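# Refit the band over the carton's corner guard

## Task

Loop the band back around the square carton so that it passes over the corner guard, leave the guard sitting in its proper spot when finished, and keep the carton resting flat.

## Robot and tools

Robot: two arms, left_arm and right_arm, mounted on opposite sides of the table. left_arm's base is on the +y side at about (-0.013, +0.455, +0.119) m, right_arm's at about (+0.055, -0.459, +0.122) m. The names do not match the image sides. Each arm has six joints (joint 1 is the waist, then shoulder, elbow, wrist pitch, wrist yaw, wrist roll) and a parallel two-finger gripper.

Frames: the scene frame has its origin at the table centre, +z up, with the table top at z = +0.020 m. Reported hand positions, orientations, velocities and move targets are given in the scene frame. Offsets inside calls are along each arm's own Hand target axes. The fingers point along the gripper's +x and close along its y. end_effector_position is the point midway between the fingers, 3 to 4 cm behind the tips. Only the last 1.5 cm of each finger's inner face is flat. Printed poses can be off by a few centimetres, more at long reach.

Row layout, shared by every moving tool: 14 numbers in [-1, 1]. The first seven are left_arm: dx, dy, dz, rx, ry, rz, opening. The last seven are the same for right_arm. Always send all 14, even when only one arm moves. dx..rz are an offset from that arm's Hand target, not a pose. 1.0 equals 0.6 m for translation or 180 degrees for rotation. rx, ry and rz form a single rotation vector. The opening is absolute: +1 is fully open (0.080 m) and -1 is closed. Empty fingers meet near -0.78. Closing fully takes at least about 0.6 s. A 0 in the opening slot is itself a command, so to keep a gripper unchanged, resend its current opening.

execute_actions(actions, cameras): actions is a list of up to 15 actions. Each action is a table of up to 15 rows, one per 1/30 s step; a short table repeats its last row. Every row counts from the Hand target at the start of that action, so the same offset sent again moves the hand further. Sending six zeros re-requests the current Hand target. An empty list returns status and images. cameras takes names, ["all"], or []. Valid names are cam_high, cam_low, cam_left_wrist and cam_right_wrist. An unknown name invalidates the call.

move(target, speed, blend, opening_speed, grip_force, blocking, cameras): drives each gripper in a straight line toward an offset from its Hand target. target is one 14-number row, or a list of up to 15 rows. Each row in the list counts from the same starting Hand targets. The whole move is capped at 10 s.
- speed: m/s, 0.002 to 4.3, default 0.25. Turning is limited to twice that in rad/s.
- blend: corner rounding in metres; 0 means stop at each point.
- opening_speed: rate of finger travel on the -1..1 scale per second, at least 0.2.
- grip_force: newtons per pad, 8 to 34, per arm or for both. It persists.
- blocking=false returns early while the move continues.
The result ends with a move: line. done means within 8 mm and 2 degrees. off_target, held and blocked (something in the way; the arm then holds and presses less) are the other endings, and fault is also possible. limits=paced means the pose was clipped; limits=held means steps were withheld. Paths do not avoid obstacles or the other arm. Faster moves stray more and hit harder. Do not pass close to an arm's own base; go round it.

wait(seconds 0..10): lets time pass while commands are held. stop: brakes a running move. zoom_image(camera, region [x0,y0,x1,y1] pixels, at most 504 each side): enlarges the latest image from a camera. Images are 672x504. read_manual: licence text only. finished_scene(scene): ends the scene for good. Call it only once the band sits over the guard, the guard is in place and the carton is level, and the result holds without the robot.

Results: Hand target is the last commanded pose after clipping; grippers often rest short of it. The next command, even all zeros, asks for that pose again; if the gripper still falls short, send the gap as an offset. Orientation commands are clipped to 32 degrees from the measured orientation per step. Check position and tilt after each move. grip_measured uses the opening scale and may read about 2 mm off. Holding a part needs a command roughly 0.08 below the reading at first contact. grip_effort_n is motor effort (negative means closing), not pad force. "within noise" joint velocities means the arm is still. Joint torques and external torque estimates hint at contact. MOTOR HOT appears at 50 °C; at 95 °C the arm is held or goes limp.

Avoid: dropping things or letting anything leave the table; slamming or hard pushes; pressing against fixed items; contact between the arms or their cameras, which can end the scene; either gripper closing on the other arm's fingers; strain on camera cables. Contact torque at a joint's load limit (waist 17.8, shoulder 22, elbow 20.4, wrist pitch 2.95, wrist yaw 3.26, wrist roll 2.79 N m) stops that arm for 10 s. Large one-step jumps can trigger an over-speed fault. To end a push, command the target back past the gripper. Loose objects may be nudged now and then. Time spent thinking advances the scene.

Each tool is called as name(argument=value, ...), one argument or row to a line, values as JSON.

## Session

execute_actions(
  actions=[],
)

Scene clock: 0.00 s.
left_arm: end_effector_position=(-0.2477, +0.1024, +0.2693) grip_measured=+1.000 grip_effort_n=n/a end_effector_quat_wxyz=(+0.376, +0.052, -0.193, -0.905) | right_arm: end_effector_position=(+0.1064, -0.1899, +0.2469) grip_measured=+1.000 grip_effort_n=n/a end_effector_quat_wxyz=(+0.658, +0.178, +0.683, -0.263)
Joint positions: left_arm=[-0.496 1.827 0.527 1.356 0.315 0.383 0.08] | right_arm=[-0.211 1.676 1.339 -1.351 -0.048 1.991 0.08]
Joint velocities: within noise
Joint torques (N m): no reading
External joint torques (N m): no reading
Heat: left arm: hottest wrist pitch 31 °C (+0.0 °C/min); right arm: hottest wrist yaw 28 °C (+0.0 °C/min).
Hand target: left_arm -0.2476, +0.1007, +0.2771; -0.380, -0.044, +0.204, +0.901 | right_arm +0.1079, -0.1875, +0.2497; +0.659, +0.187, +0.681, -0.259
Tool commands: left_gripper/opening=+1.0 right_gripper/opening=+1.0

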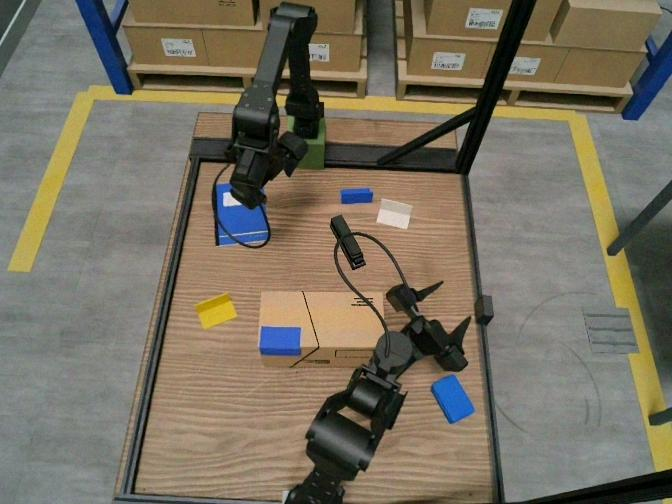

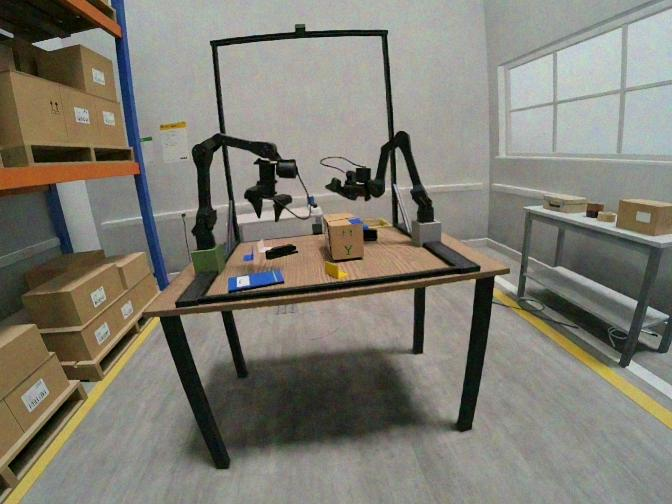

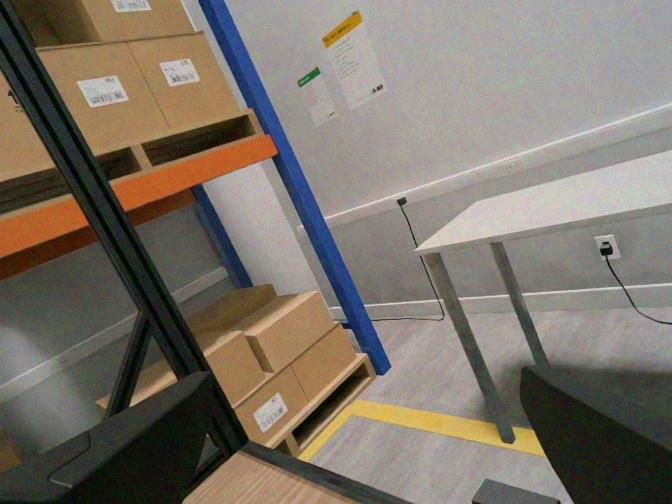

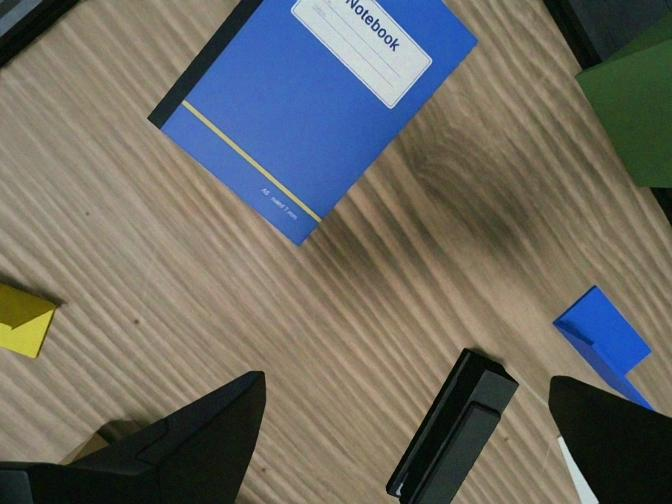

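zoom_image(
  camera="cam_high",
  region=[180, 170, 500, 430],
)

zoom_image(
  camera="cam_low",
  region=[220, 190, 420, 310],
)

zoom_image(
  camera="cam_high",
  region=[240, 280, 400, 380],
)

Scaled by 1.575.

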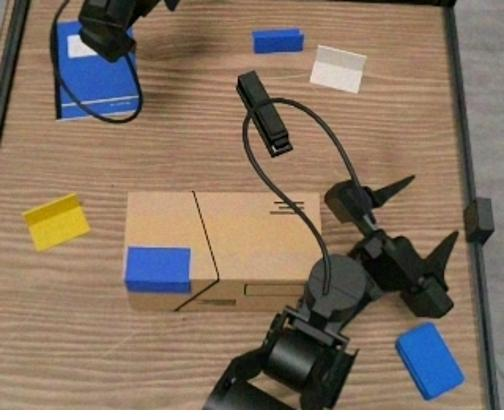

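Scaled by 2.520.

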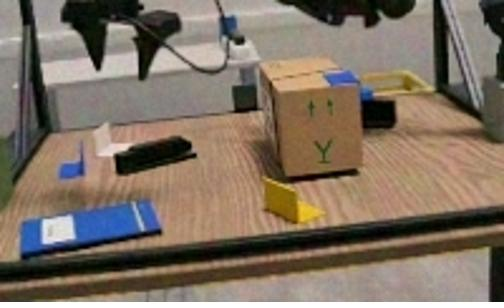

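Scaled by 3.150.

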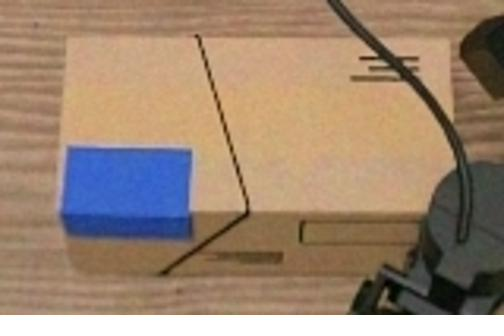

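move(
  target=[-0.6,0.252,0.053,-0.227,0.361,0.171,1,0,0,0,0,0,0,1],
  cameras=["all"],
)

zoom_image(
  camera="cam_high",
  region=[240, 280, 400, 380],
)

Scene clock: 38.00 s.
left_arm: end_effector_position=(+0.0986, +0.2717, +0.3309) grip_measured=+1.000 grip_effort_n=-0.2 end_effector_quat_wxyz=(+0.623, +0.323, +0.343, -0.624) | right_arm: end_effector_position=(+0.1064, -0.1899, +0.2469) grip_measured=+1.000 grip_effort_n=-0.7 end_effector_quat_wxyz=(+0.658, +0.178, +0.683, -0.263)
Joint positions: left_arm=[0.835 1.022 1.065 -1.211 0.444 0.742 0.08] | right_arm=[-0.211 1.676 1.339 -1.351 -0.048 1.991 0.08]
Joint torques (N m): left_arm=[0.16 -0.91 8.59 0.61 0.19 0.12] | right_arm=[0.03 -6.47 5.38 0.07 0.02 -0.03]
External joint torques (N m): left_arm=[0.16 1.22 2.48 -0.34 -0.09 0.11] | right_arm=[0.04 -0.25 -0.07 -0.01 0 -0.04]
Heat: left arm: hottest wrist pitch 35 °C (+6.3 °C/min); right arm: hottest elbow 30 °C (+4.7 °C/min).
Hand target: left_arm +0.1004, +0.2696, +0.3394; +0.627, +0.326, +0.328, -0.627 | right_arm +0.1079, -0.1875, +0.2497; +0.659, +0.187, +0.681, -0.259
Off the commanded pose: left_arm 0.009 m, 2 deg | right_arm 0.004 m, 1 deg.
move: off_target (left_arm)

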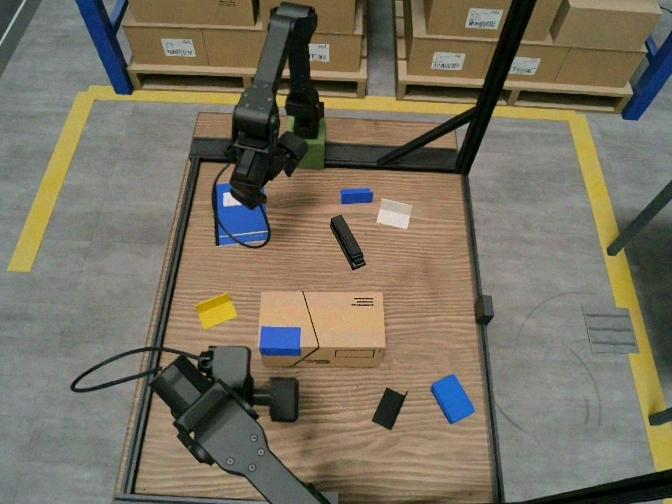

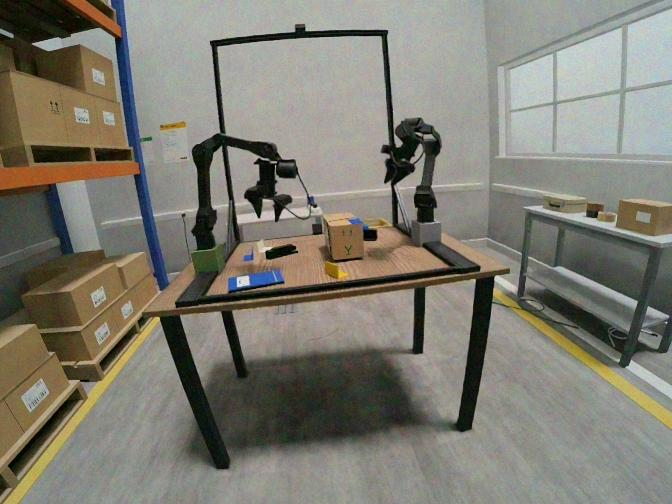

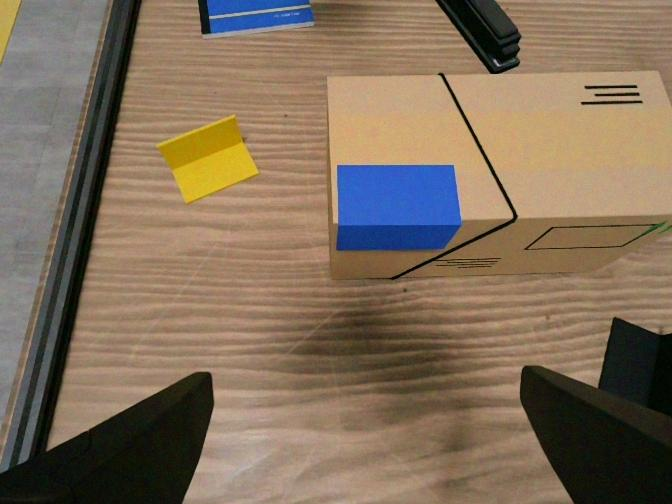

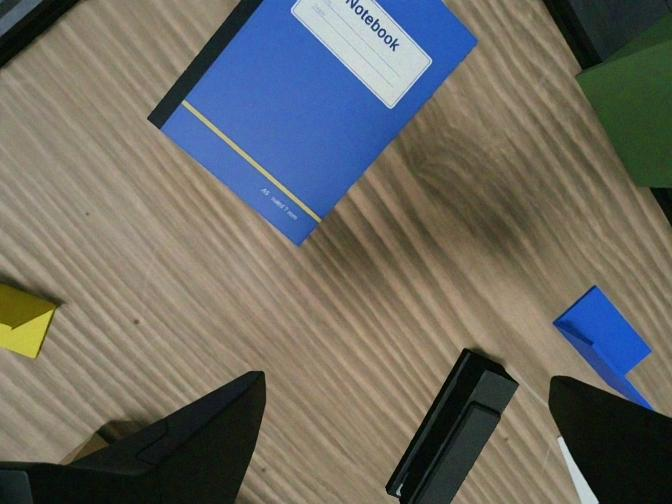

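Scaled by 3.150.

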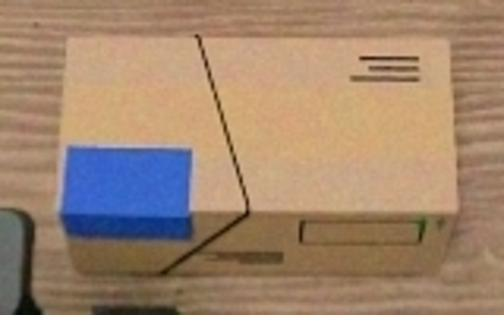

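zoom_image(
  camera="cam_left_wrist",
  region=[320, 60, 672, 290],
)

zoom_image(
  camera="cam_left_wrist",
  region=[320, 150, 520, 290],
)

zoom_image(
  camera="cam_left_wrist",
  region=[500, 190, 672, 290],
)

zoom_image(
  camera="cam_low",
  region=[300, 200, 400, 275],
)

Scaled by 1.432.

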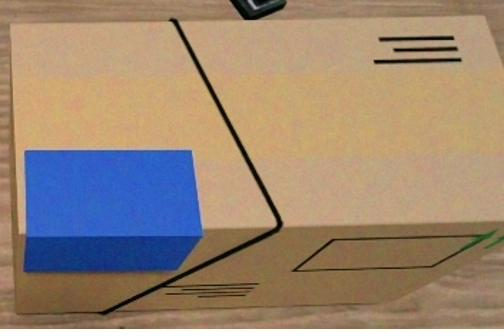

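Scaled by 2.520.

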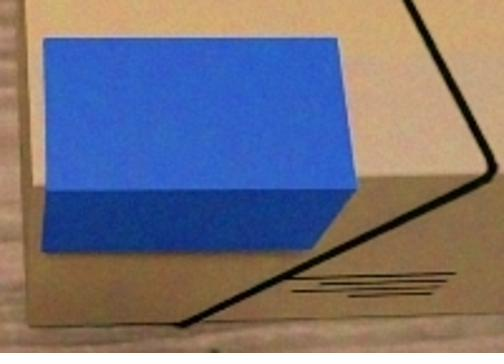

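Scaled by 2.930.

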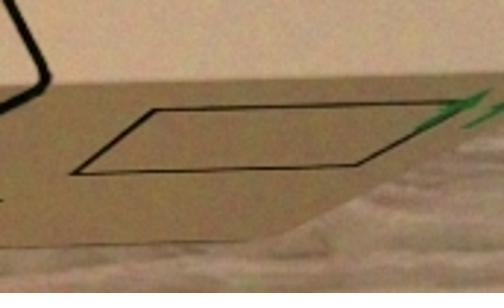

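Scaled by 5.040.

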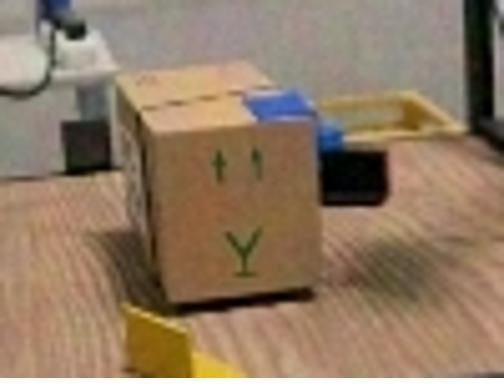

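move(
  target=[0,0,0,0,0,0,1,-0.08,-0.2,-0.045,-0.668,-0.158,0.264,1],
  cameras=["cam_high","cam_right_wrist"],
  speed=0.5,
)

zoom_image(
  camera="cam_right_wrist",
  region=[200, 20, 600, 300],
)

Scene clock: 59.80 s.
left_arm: end_effector_position=(+0.0988, +0.2716, +0.3314) grip_measured=+1.000 grip_effort_n=-0.2 end_effector_quat_wxyz=(+0.624, +0.323, +0.342, -0.624) | right_arm: end_effector_position=(+0.0179, -0.2637, +0.3094) grip_measured=+1.000 grip_effort_n=-1.2 end_effector_quat_wxyz=(+0.638, -0.308, +0.302, +0.638)
Joint positions: left_arm=[0.835 1.022 1.067 -1.211 0.444 0.742 0.08] | right_arm=[0.365 0.746 0.813 -0.992 0.227 0.278 0.08]
Joint torques (N m): left_arm=[0.14 -0.93 8.49 0.63 0.17 0.13] | right_arm=[0.04 -1.82 4.54 2.34 -0.05 -0.14]
External joint torques (N m): left_arm=[0.15 1.16 2.42 -0.31 -0.12 0.12] | right_arm=[0.04 -1.03 -1.89 1.05 -0.18 -0.14]
Heat: left arm: hottest wrist pitch 34 °C (+3.0 °C/min); right arm: hottest elbow 31 °C (+4.0 °C/min).
Hand target: left_arm +0.1004, +0.2696, +0.3394; +0.627, +0.326, +0.328, -0.627 | right_arm +0.0178, -0.2627, +0.3102; +0.640, -0.299, +0.299, +0.641
Off the commanded pose: left_arm 0.008 m, 2 deg | right_arm 0.001 m, 1 deg.
move: done
Images, in order (width x height): cam_high 672x504, cam_right_wrist 672x504.

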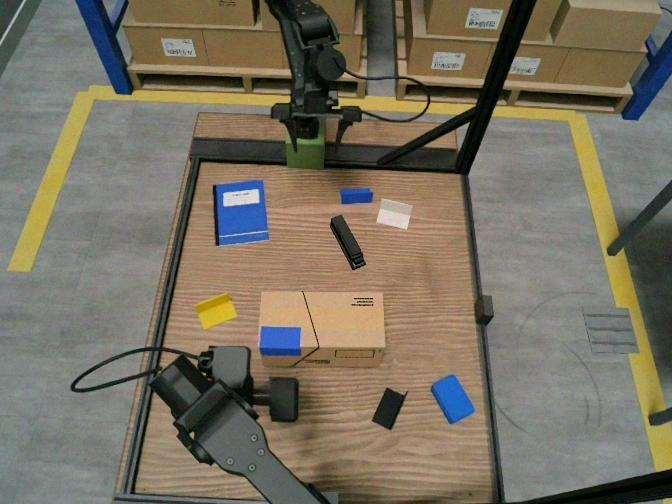

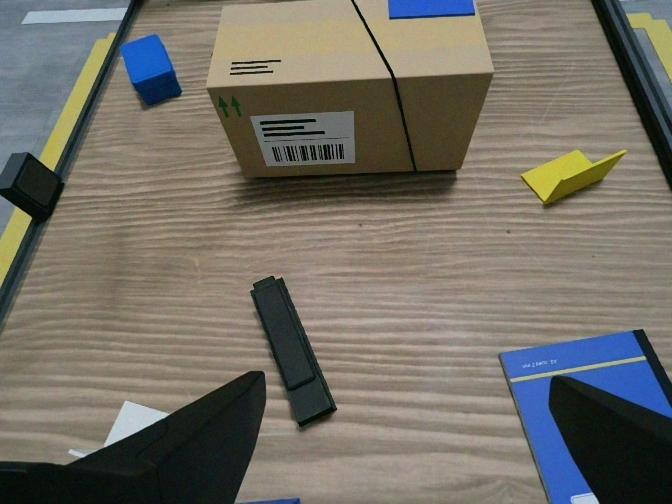

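Scaled by 1.260.

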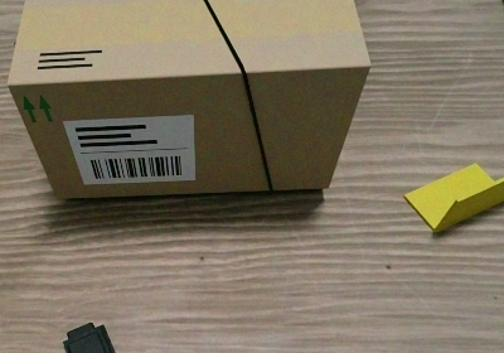

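move(
  target=[0.217,-0.182,-0.038,0,-0.0556,0,-0.2,0,0,0,0,0,0,1],
  cameras=["all"],
)

zoom_image(
  camera="cam_high",
  region=[240, 280, 400, 400],
)

Scene clock: 90.67 s.
left_arm: end_effector_position=(-0.0104, +0.2149, +0.2201) grip_measured=-0.196 grip_effort_n=-18.4 end_effector_quat_wxyz=(+0.649, +0.271, +0.278, -0.654) | right_arm: end_effector_position=(+0.0179, -0.2637, +0.3094) grip_measured=+1.000 grip_effort_n=-1.2 end_effector_quat_wxyz=(+0.638, -0.308, +0.302, +0.638)
Joint positions: left_arm=[0.012 0.81 0.421 -0.408 0.031 0.016 0.026] | right_arm=[0.365 0.746 0.813 -0.992 0.227 0.278 0.08]
Joint torques (N m): left_arm=[-0.19 -0.53 5.28 2.34 -0.17 -0.09] | right_arm=[0.07 -1.8 4.53 2.33 -0.04 -0.13]
External joint torques (N m): left_arm=[-0.2 0.96 -1.47 0.92 -0.18 -0.09] | right_arm=[0.04 -1.07 -1.84 1.05 -0.16 -0.14]
Heat: left arm: hottest wrist pitch 34 °C (-1.0 °C/min); right arm: hottest elbow 31 °C (+1.0 °C/min).
Hand target: left_arm -0.0089, +0.2136, +0.2197; +0.653, +0.270, +0.272, -0.653 | right_arm +0.0178, -0.2627, +0.3102; +0.640, -0.299, +0.299, +0.641
Off the commanded pose: left_arm 0.002 m, 1 deg | right_arm 0.001 m, 1 deg.
move: done

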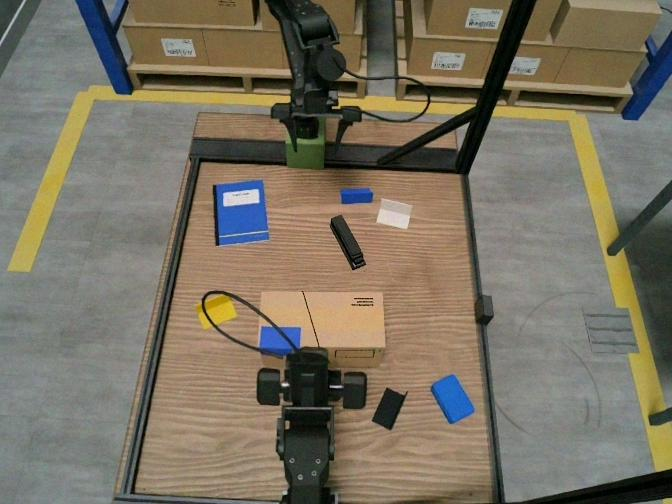

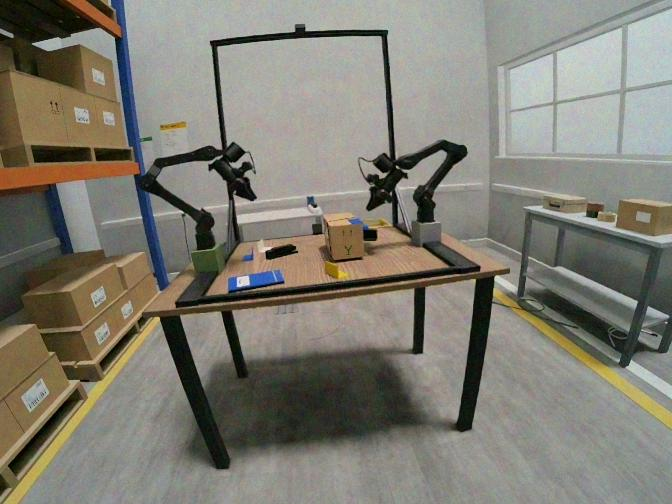

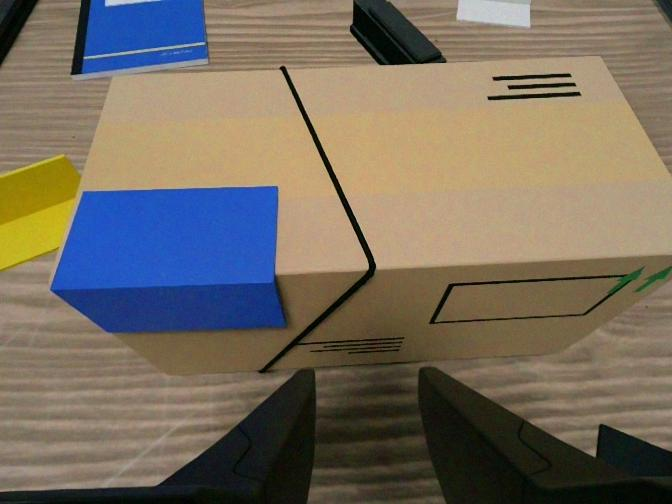

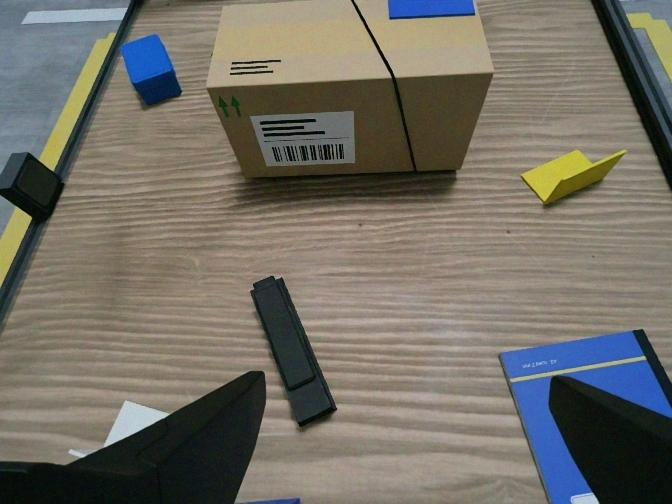

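Scaled by 3.150.

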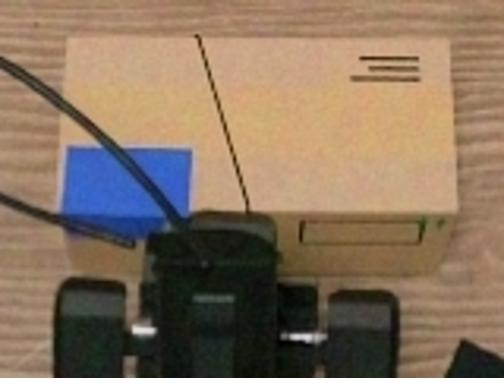

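move(
  target=[0.037,-0.011,0,0,0,0,-0.35,0,0,0,0,0,0,1],
  cameras=["cam_left_wrist"],
  speed=0.1,
)

zoom_image(
  camera="cam_left_wrist",
  region=[280, 250, 480, 400],
)

Scene clock: 103.60 s.
left_arm: end_effector_position=(-0.0155, +0.1989, +0.2042) grip_measured=-0.346 grip_effort_n=-18.8 end_effector_quat_wxyz=(+0.651, +0.271, +0.279, -0.652) | right_arm: end_effector_position=(+0.0179, -0.2637, +0.3094) grip_measured=+1.000 grip_effort_n=-1.2 end_effector_quat_wxyz=(+0.638, -0.308, +0.302, +0.638)
Joint positions: left_arm=[-0.03 0.93 0.393 -0.261 -0.002 -0.018 0.019] | right_arm=[0.365 0.746 0.813 -0.992 0.227 0.278 0.08]
Joint torques (N m): left_arm=[-0.19 -0.85 5.14 2.35 -0.16 -0.1] | right_arm=[0.03 -1.77 4.54 2.32 -0.07 -0.13]
External joint torques (N m): left_arm=[-0.19 1.16 -1.42 0.94 -0.16 -0.1] | right_arm=[0.02 -1.02 -1.86 1.04 -0.19 -0.13]
Heat: left arm: hottest wrist pitch 38 °C (+3.0 °C/min); right arm: hottest elbow 31 °C (+1.0 °C/min).
Hand target: left_arm -0.0155, +0.1979, +0.2040; +0.653, +0.270, +0.272, -0.653 | right_arm +0.0178, -0.2627, +0.3102; +0.640, -0.299, +0.299, +0.641
Off the commanded pose: left_arm 0.001 m, 1 deg | right_arm 0.001 m, 1 deg.
move: done
Images, in order (width x height): cam_left_wrist 672x504.

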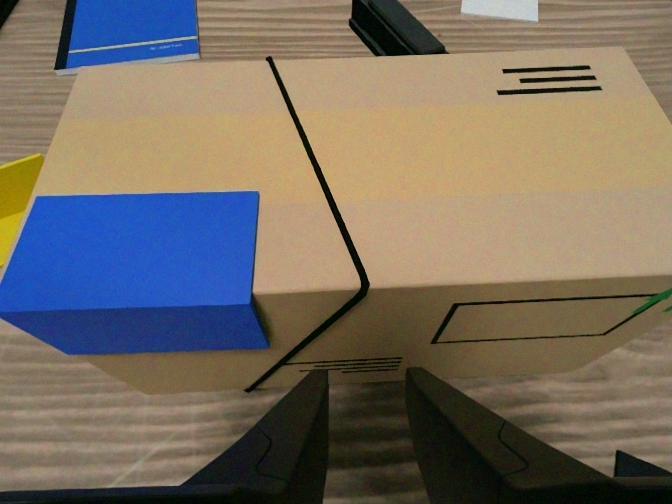

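Scaled by 2.520.

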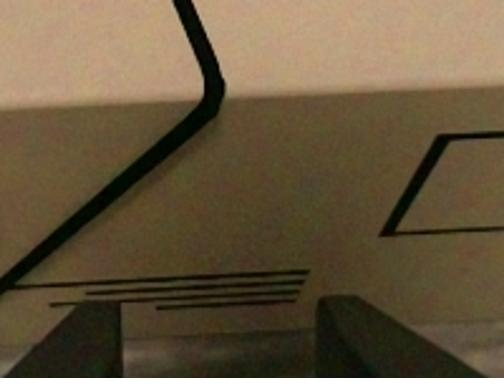

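move(
  target=[0,0,0.04,0,0,0,-0.35,0,0,0,0,0,0,1],
  cameras=["cam_left_wrist"],
  speed=0.1,
)

zoom_image(
  camera="cam_left_wrist",
  region=[280, 250, 480, 400],
)

Scene clock: 112.50 s.
left_arm: end_effector_position=(-0.0156, +0.1868, +0.2108) grip_measured=-0.346 grip_effort_n=-18.8 end_effector_quat_wxyz=(+0.649, +0.276, +0.284, -0.650) | right_arm: end_effector_position=(+0.0179, -0.2637, +0.3094) grip_measured=+1.000 grip_effort_n=-1.2 end_effector_quat_wxyz=(+0.638, -0.308, +0.302, +0.638)
Joint positions: left_arm=[-0.03 0.999 0.456 -0.27 -0.002 -0.018 0.019] | right_arm=[0.365 0.746 0.813 -0.992 0.227 0.278 0.08]
Joint torques (N m): left_arm=[0.05 -1.26 9.1 1.05 -0.12 -0.05] | right_arm=[0.07 -1.79 4.53 2.34 -0.06 -0.14]
External joint torques (N m): left_arm=[0.06 1.16 2.56 -0.34 -0.12 -0.05] | right_arm=[0.07 -1.04 -1.87 1.05 -0.18 -0.14]
Heat: left arm: hottest wrist pitch 38 °C (+4.0 °C/min); right arm: hottest elbow 31 °C (+0.0 °C/min).
Hand target: left_arm -0.0154, +0.1809, +0.2209; +0.653, +0.270, +0.272, -0.653 | right_arm +0.0178, -0.2627, +0.3102; +0.640, -0.299, +0.299, +0.641
Off the commanded pose: left_arm 0.012 m, 2 deg | right_arm 0.001 m, 1 deg.
move: off_target (left_arm)
Images, in order (width x height): cam_left_wrist 672x504.

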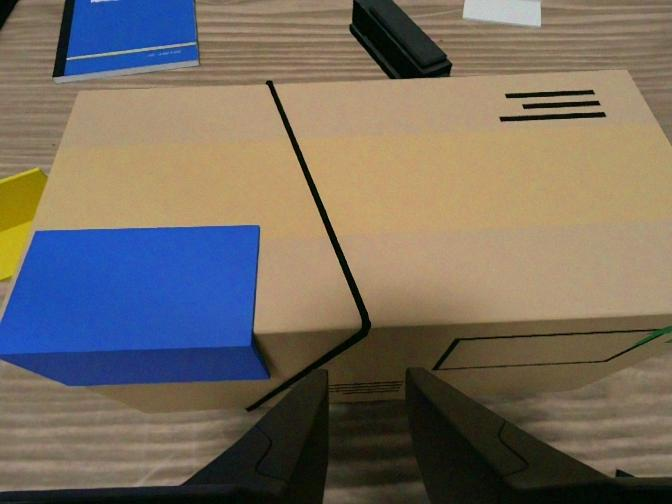

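Scaled by 2.520.

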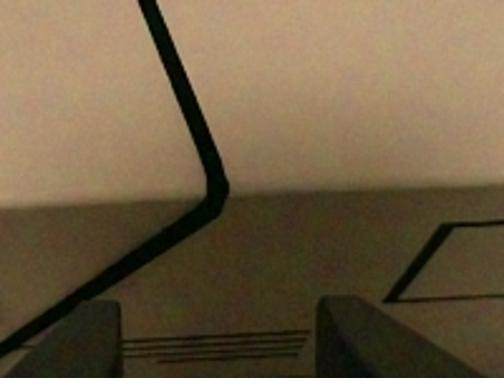

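move(
  target=[0.042,0.003,0.015,0,0,0,-0.35,0,0,0,0,0,0,1],
  cameras=["cam_left_wrist","cam_high"],
  speed=0.08,
)

zoom_image(
  camera="cam_left_wrist",
  region=[280, 280, 480, 430],
)

Scene clock: 119.03 s.
left_arm: end_effector_position=(-0.0163, +0.1661, +0.1976) grip_measured=-0.346 grip_effort_n=-18.8 end_effector_quat_wxyz=(+0.646, +0.281, +0.288, -0.649) | right_arm: end_effector_position=(+0.0179, -0.2637, +0.3094) grip_measured=+1.000 grip_effort_n=-1.2 end_effector_quat_wxyz=(+0.638, -0.308, +0.302, +0.638)
Joint positions: left_arm=[-0.03 1.148 0.479 -0.16 0.001 -0.015 0.019] | right_arm=[0.365 0.746 0.813 -0.992 0.227 0.278 0.08]
Joint torques (N m): left_arm=[0.2 -1.85 8.8 2.29 0.07 0.13] | right_arm=[0.01 -1.81 4.55 2.33 -0.05 -0.12]
External joint torques (N m): left_arm=[0.21 1.34 2.5 0.9 0.07 0.13] | right_arm=[0.03 -1.02 -1.88 1.04 -0.18 -0.13]
Heat: left arm: hottest wrist pitch 38 °C (+4.1 °C/min); right arm: hottest elbow 31 °C (+0.0 °C/min).
Hand target: left_arm -0.0136, +0.1568, +0.2094; +0.653, +0.270, +0.272, -0.653 | right_arm +0.0178, -0.2627, +0.3102; +0.640, -0.299, +0.299, +0.641
Off the commanded pose: left_arm 0.015 m, 2 deg | right_arm 0.001 m, 1 deg.
move: off_target (left_arm)
Images, in order (width x height): cam_high 672x504, cam_left_wrist 672x504.

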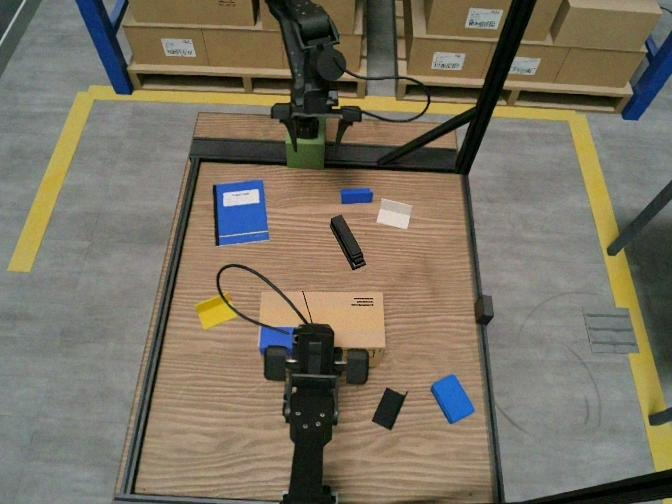

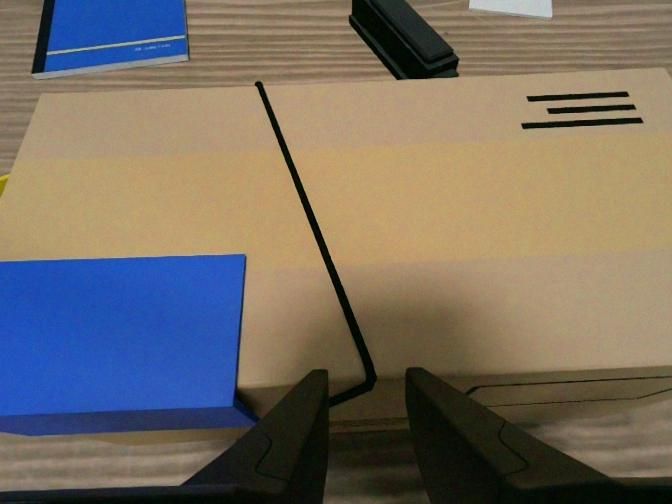

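Scaled by 2.520.

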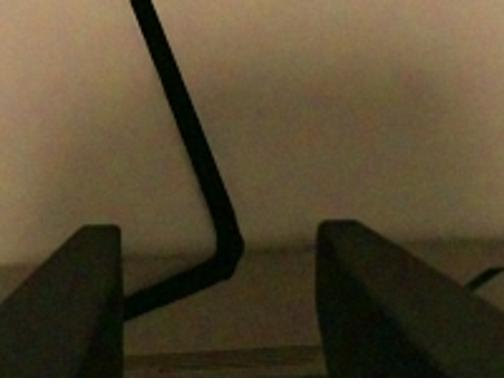

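move(
  target=[0.016,-0.003,0,0,-0.008,0,-0.35,0,0,0,0,0,0,1],
  cameras=["cam_left_wrist"],
  speed=0.06,
)

zoom_image(
  camera="cam_left_wrist",
  region=[280, 280, 480, 430],
)

Scene clock: 126.37 s.
left_arm: end_effector_position=(-0.0164, +0.1529, +0.1999) grip_measured=-0.346 grip_effort_n=-18.4 end_effector_quat_wxyz=(+0.652, +0.265, +0.272, -0.656) | right_arm: end_effector_position=(+0.0179, -0.2637, +0.3094) grip_measured=+1.000 grip_effort_n=-1.2 end_effector_quat_wxyz=(+0.638, -0.308, +0.302, +0.638)
Joint positions: left_arm=[-0.03 1.189 0.479 -0.069 0.001 -0.015 0.019] | right_arm=[0.365 0.746 0.813 -0.992 0.227 0.278 0.08]
Joint torques (N m): left_arm=[-0.17 -2.04 5.82 2.37 -0.17 -0.04] | right_arm=[0.07 -1.76 4.54 2.33 -0.05 -0.14]
External joint torques (N m): left_arm=[-0.16 1.41 -0.48 0.92 -0.17 -0.05] | right_arm=[0.07 -0.98 -1.91 1.04 -0.17 -0.14]
Heat: left arm: hottest wrist pitch 40 °C (+6.1 °C/min); right arm: hottest elbow 31 °C (+0.0 °C/min).
Hand target: left_arm -0.0154, +0.1500, +0.2026; +0.657, +0.262, +0.264, -0.656 | right_arm +0.0178, -0.2627, +0.3102; +0.640, -0.299, +0.299, +0.641
Off the commanded pose: left_arm 0.004 m, 1 deg | right_arm 0.001 m, 1 deg.
move: done
Images, in order (width x height): cam_left_wrist 672x504.

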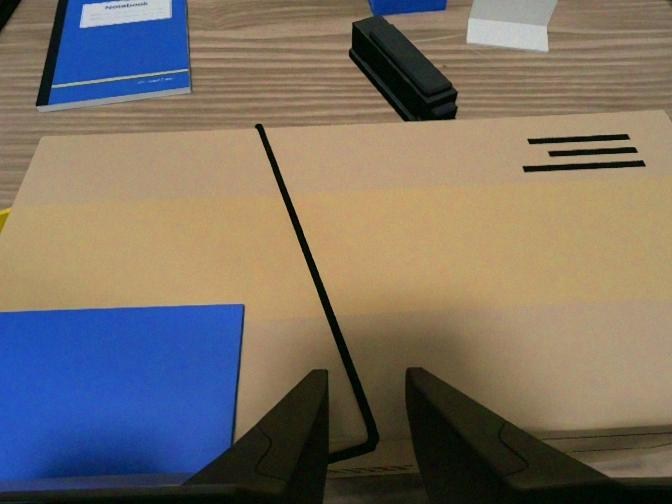

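Scaled by 2.520.

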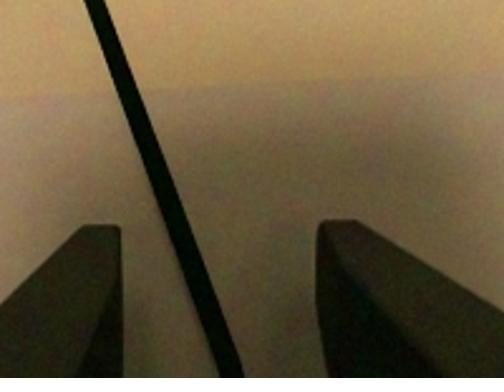

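move(
  target=[0.019,-0.002,-0.019,0,0,0,-0.35,0,0,0,0,0,0,1],
  cameras=["cam_left_wrist","cam_low"],
  speed=0.05,
)

zoom_image(
  camera="cam_left_wrist",
  region=[280, 280, 480, 430],
)

zoom_image(
  camera="cam_low",
  region=[300, 170, 440, 275],
)

Scene clock: 132.97 s.
left_arm: end_effector_position=(-0.0158, +0.1485, +0.1935) grip_measured=-0.346 grip_effort_n=-18.4 end_effector_quat_wxyz=(+0.658, +0.255, +0.263, -0.658) | right_arm: end_effector_position=(+0.0179, -0.2637, +0.3094) grip_measured=+1.000 grip_effort_n=-1.2 end_effector_quat_wxyz=(+0.638, -0.308, +0.302, +0.638)
Joint positions: left_arm=[-0.03 1.22 0.447 0.023 -0.004 -0.018 0.019] | right_arm=[0.365 0.746 0.813 -0.992 0.227 0.278 0.08]
Joint torques (N m): left_arm=[-0.18 -0.38 4.16 2.37 -0.2 -0.1] | right_arm=[0.04 -1.77 4.53 2.33 -0.06 -0.13]
External joint torques (N m): left_arm=[-0.18 3.12 -1.96 0.92 -0.19 -0.1] | right_arm=[0.03 -0.99 -1.89 1.04 -0.18 -0.13]
Heat: left arm: hottest wrist pitch 42 °C (+9.0 °C/min); right arm: hottest elbow 31 °C (+0.0 °C/min).
Hand target: left_arm -0.0166, +0.1496, +0.1865; +0.657, +0.262, +0.264, -0.656 | right_arm +0.0178, -0.2627, +0.3102; +0.640, -0.299, +0.299, +0.641
Off the commanded pose: left_arm 0.007 m, 1 deg | right_arm 0.001 m, 1 deg.
move: done
Images, in order (width x height): cam_low 672x504, cam_left_wrist 672x504.

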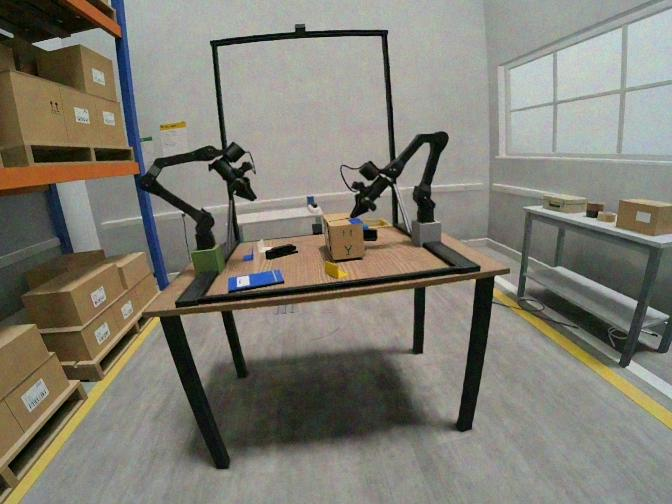

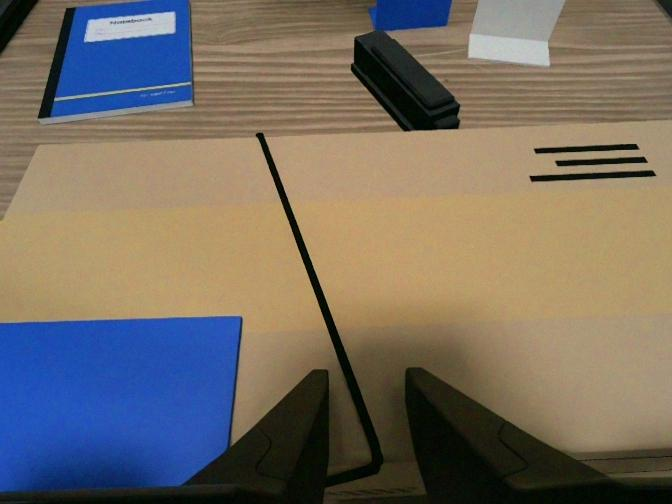

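Scaled by 2.520.

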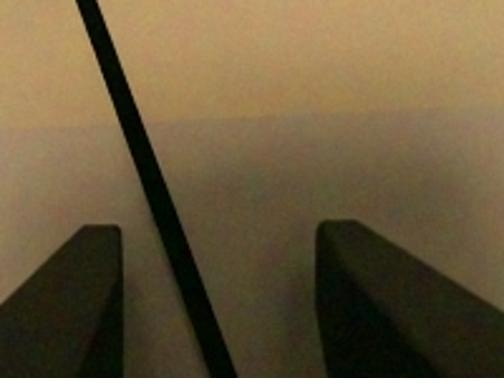

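Scaled by 3.600.

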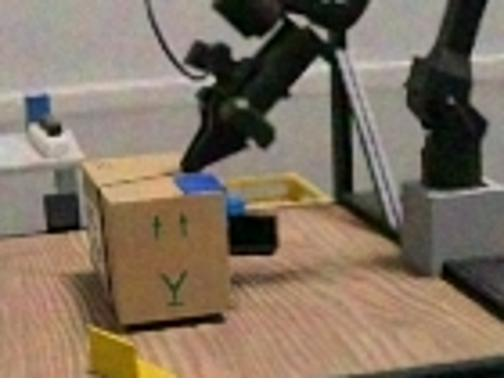

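move(
  target=[-0.0165,-0.001,-0.0165,0,0,0,-0.35,0,0,0,0,0,0,1],
  cameras=["cam_left_wrist"],
  speed=0.05,
)

zoom_image(
  camera="cam_left_wrist",
  region=[280, 330, 480, 480],
)

Scene clock: 140.80 s.
left_arm: end_effector_position=(-0.0164, +0.1569, +0.1935) grip_measured=-0.346 grip_effort_n=-17.9 end_effector_quat_wxyz=(+0.660, +0.251, +0.259, -0.659) | right_arm: end_effector_position=(+0.0179, -0.2637, +0.3094) grip_measured=+1.000 grip_effort_n=-1.2 end_effector_quat_wxyz=(+0.638, -0.308, +0.302, +0.638)
Joint positions: left_arm=[-0.034 1.172 0.412 0.023 -0.008 -0.021 0.019] | right_arm=[0.365 0.746 0.813 -0.992 0.227 0.278 0.08]
Joint torques (N m): left_arm=[-0.25 -2.41 3.43 0.37 -0.14 -0.1] | right_arm=[0.04 -1.8 4.54 2.34 -0.05 -0.13]
External joint torques (N m): left_arm=[-0.28 0.8 -2.73 -1.1 -0.12 -0.1] | right_arm=[0.04 -1.05 -1.84 1.06 -0.18 -0.13]
Heat: left arm: hottest wrist pitch 43 °C (+10.0 °C/min); right arm: hottest elbow 31 °C (+0.0 °C/min).
Hand target: left_arm -0.0173, +0.1636, +0.1862; +0.657, +0.262, +0.264, -0.656 | right_arm +0.0178, -0.2627, +0.3102; +0.640, -0.299, +0.299, +0.641
Off the commanded pose: left_arm 0.010 m, 1 deg | right_arm 0.001 m, 1 deg.
move: off_target (left_arm)
Images, in order (width x height): cam_left_wrist 672x504.

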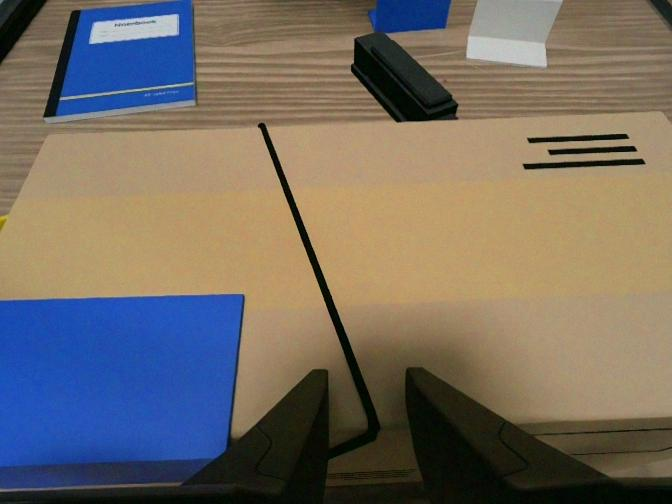

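Scaled by 2.520.

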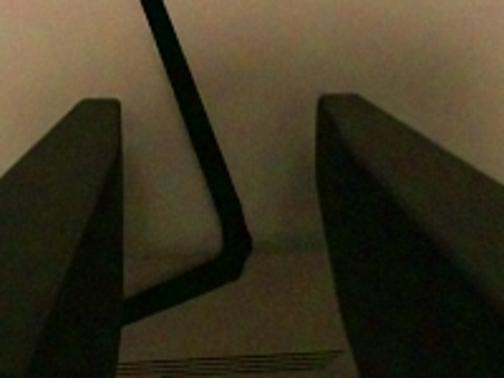

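move(
  target=[-0.003,-0.005,-0.01,0,0,0,-0.45,0,0,0,0,0,0,1],
  cameras=["cam_left_wrist"],
  speed=0.05,
)

zoom_image(
  camera="cam_left_wrist",
  region=[280, 330, 480, 480],
)

Scene clock: 145.57 s.
left_arm: end_effector_position=(-0.0171, +0.1616, +0.1927) grip_measured=-0.446 grip_effort_n=-18.8 end_effector_quat_wxyz=(+0.665, +0.251, +0.256, -0.655) | right_arm: end_effector_position=(+0.0179, -0.2637, +0.3094) grip_measured=+1.000 grip_effort_n=-1.2 end_effector_quat_wxyz=(+0.638, -0.308, +0.302, +0.638)
Joint positions: left_arm=[-0.05 1.148 0.392 0.023 -0.033 -0.033 0.015] | right_arm=[0.365 0.746 0.813 -0.992 0.227 0.278 0.08]
Joint torques (N m): left_arm=[-0.38 -1.94 2.92 0.65 -0.08 -0.06] | right_arm=[0.03 -1.78 4.51 2.33 -0.06 -0.14]
External joint torques (N m): left_arm=[-0.39 1.13 -3.26 -0.82 -0.06 -0.07] | right_arm=[0.03 -0.96 -1.96 1.04 -0.19 -0.14]
Heat: left arm: hottest wrist pitch 41 °C (+8.1 °C/min); right arm: hottest elbow 31 °C (+0.0 °C/min).
Hand target: left_arm -0.0203, +0.1690, +0.1831; +0.657, +0.262, +0.264, -0.656 | right_arm +0.0178, -0.2627, +0.3102; +0.640, -0.299, +0.299, +0.641
Off the commanded pose: left_arm 0.013 m, 2 deg | right_arm 0.001 m, 1 deg.
move: off_target (left_arm)
Images, in order (width x height): cam_left_wrist 672x504.

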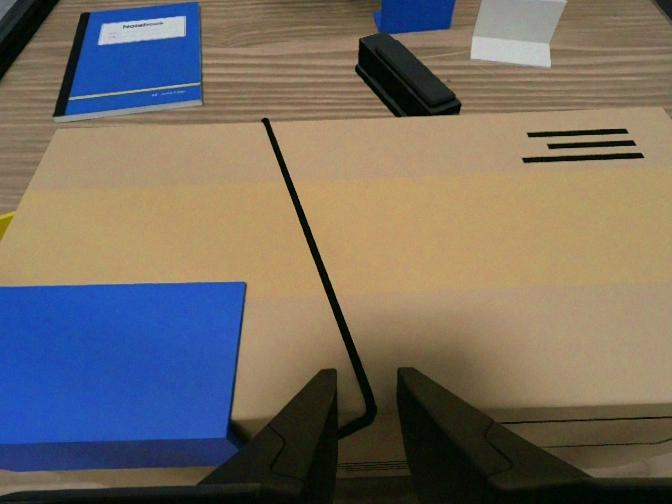

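Scaled by 2.520.

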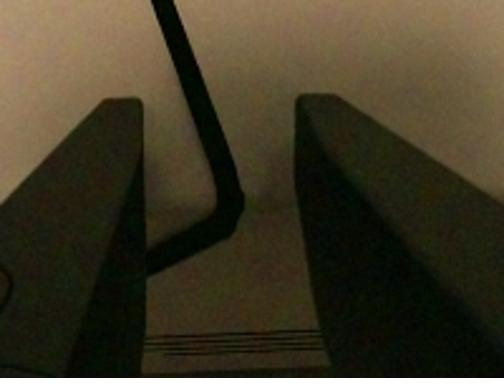

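move(
  target=[0,0,0,0,0,0,-0.98,0,0,0,0,0,0,1],
  cameras=["cam_left_wrist"],
  opening_speed=0.8,
)

zoom_image(
  camera="cam_left_wrist",
  region=[280, 330, 480, 480],
)

Scene clock: 149.93 s.
left_arm: end_effector_position=(-0.0178, +0.1623, +0.1924) grip_measured=-0.771 grip_effort_n=-32.8 end_effector_quat_wxyz=(+0.664, +0.250, +0.257, -0.656) | right_arm: end_effector_position=(+0.0179, -0.2637, +0.3094) grip_measured=+1.000 grip_effort_n=-1.2 end_effector_quat_wxyz=(+0.638, -0.308, +0.302, +0.638)
Joint positions: left_arm=[-0.051 1.145 0.389 0.023 -0.031 -0.034 0] | right_arm=[0.365 0.746 0.813 -0.992 0.227 0.278 0.08]
Joint torques (N m): left_arm=[-0.18 -1.64 3.26 0.6 -0.08 -0.1] | right_arm=[0.03 -1.79 4.51 2.34 -0.06 -0.13]
External joint torques (N m): left_arm=[-0.18 1.37 -2.88 -0.85 -0.06 -0.1] | right_arm=[0.04 -0.98 -1.91 1.06 -0.19 -0.13]
Heat: left arm: hottest wrist pitch 40 °C (+7.0 °C/min); right arm: hottest elbow 31 °C (+0.0 °C/min).
Hand target: left_arm -0.0203, +0.1690, +0.1831; +0.657, +0.262, +0.264, -0.656 | right_arm +0.0178, -0.2627, +0.3102; +0.640, -0.299, +0.299, +0.641
Off the commanded pose: left_arm 0.012 m, 2 deg | right_arm 0.001 m, 1 deg.
move: off_target (left_arm)
Images, in order (width x height): cam_left_wrist 672x504.

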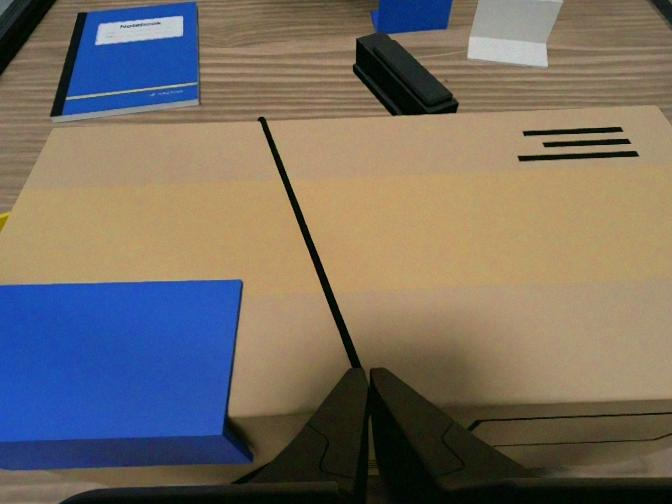

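Scaled by 2.520.

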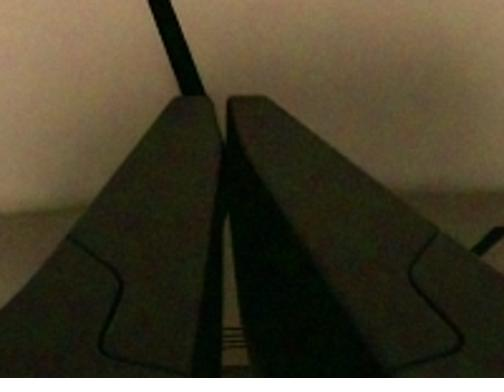

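move(
  target=[-0.041,0,0.029,0,0,0,-0.98,0,0,0,0,0,0,1],
  cameras=["cam_left_wrist","cam_low"],
  speed=0.06,
)

zoom_image(
  camera="cam_left_wrist",
  region=[200, 330, 500, 504],
)

Scene clock: 155.10 s.
left_arm: end_effector_position=(-0.0158, +0.1810, +0.1981) grip_measured=-0.772 grip_effort_n=-27.7 end_effector_quat_wxyz=(+0.658, +0.275, +0.278, -0.643) | right_arm: end_effector_position=(+0.0179, -0.2637, +0.3094) grip_measured=+1.000 grip_effort_n=-1.2 end_effector_quat_wxyz=(+0.638, -0.308, +0.302, +0.638)
Joint positions: left_arm=[-0.051 1.053 0.419 -0.171 -0.041 -0.034 0] | right_arm=[0.365 0.746 0.813 -0.992 0.227 0.278 0.08]
Joint torques (N m): left_arm=[-0.29 -3.33 9.06 0.88 0.18 -0.12] | right_arm=[0.04 -1.76 4.56 2.33 -0.06 -0.12]
External joint torques (N m): left_arm=[-0.28 -0.71 2.65 -0.53 0.2 -0.12] | right_arm=[0.04 -0.97 -1.89 1.03 -0.19 -0.12]
Heat: left arm: hottest wrist pitch 38 °C (+2.0 °C/min); right arm: hottest elbow 31 °C (+0.0 °C/min).
Hand target: left_arm -0.0202, +0.1748, +0.2126; +0.657, +0.262, +0.264, -0.656 | right_arm +0.0178, -0.2627, +0.3102; +0.640, -0.299, +0.299, +0.641
Off the commanded pose: left_arm 0.016 m, 3 deg | right_arm 0.001 m, 1 deg.
move: off_target (left_arm)
Images, in order (width x height): cam_low 672x504, cam_left_wrist 672x504.

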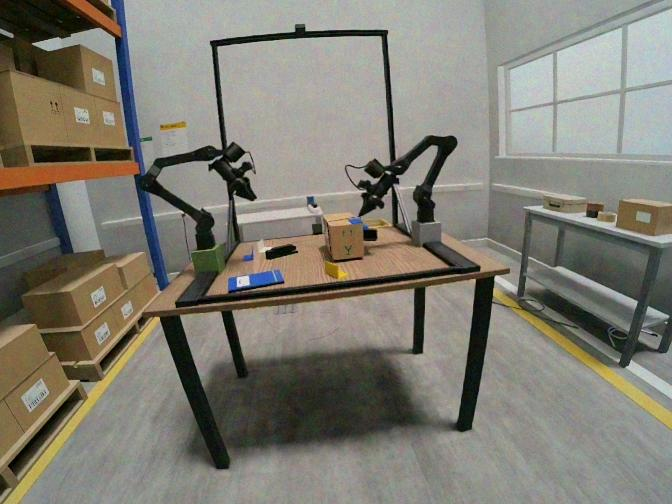

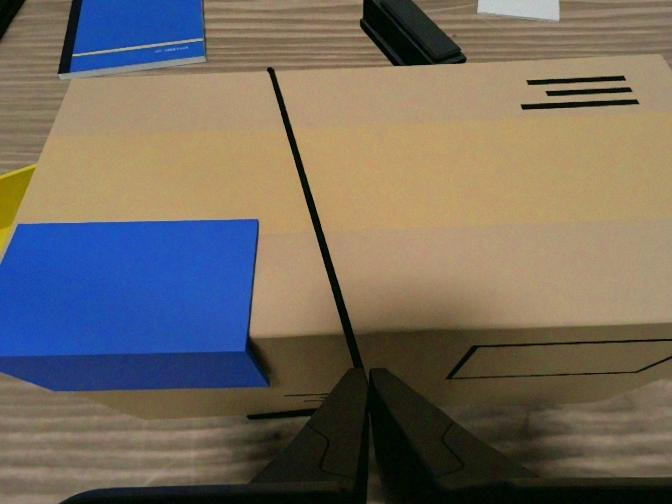

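Scaled by 1.680.

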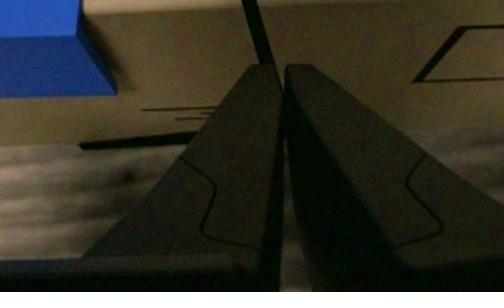

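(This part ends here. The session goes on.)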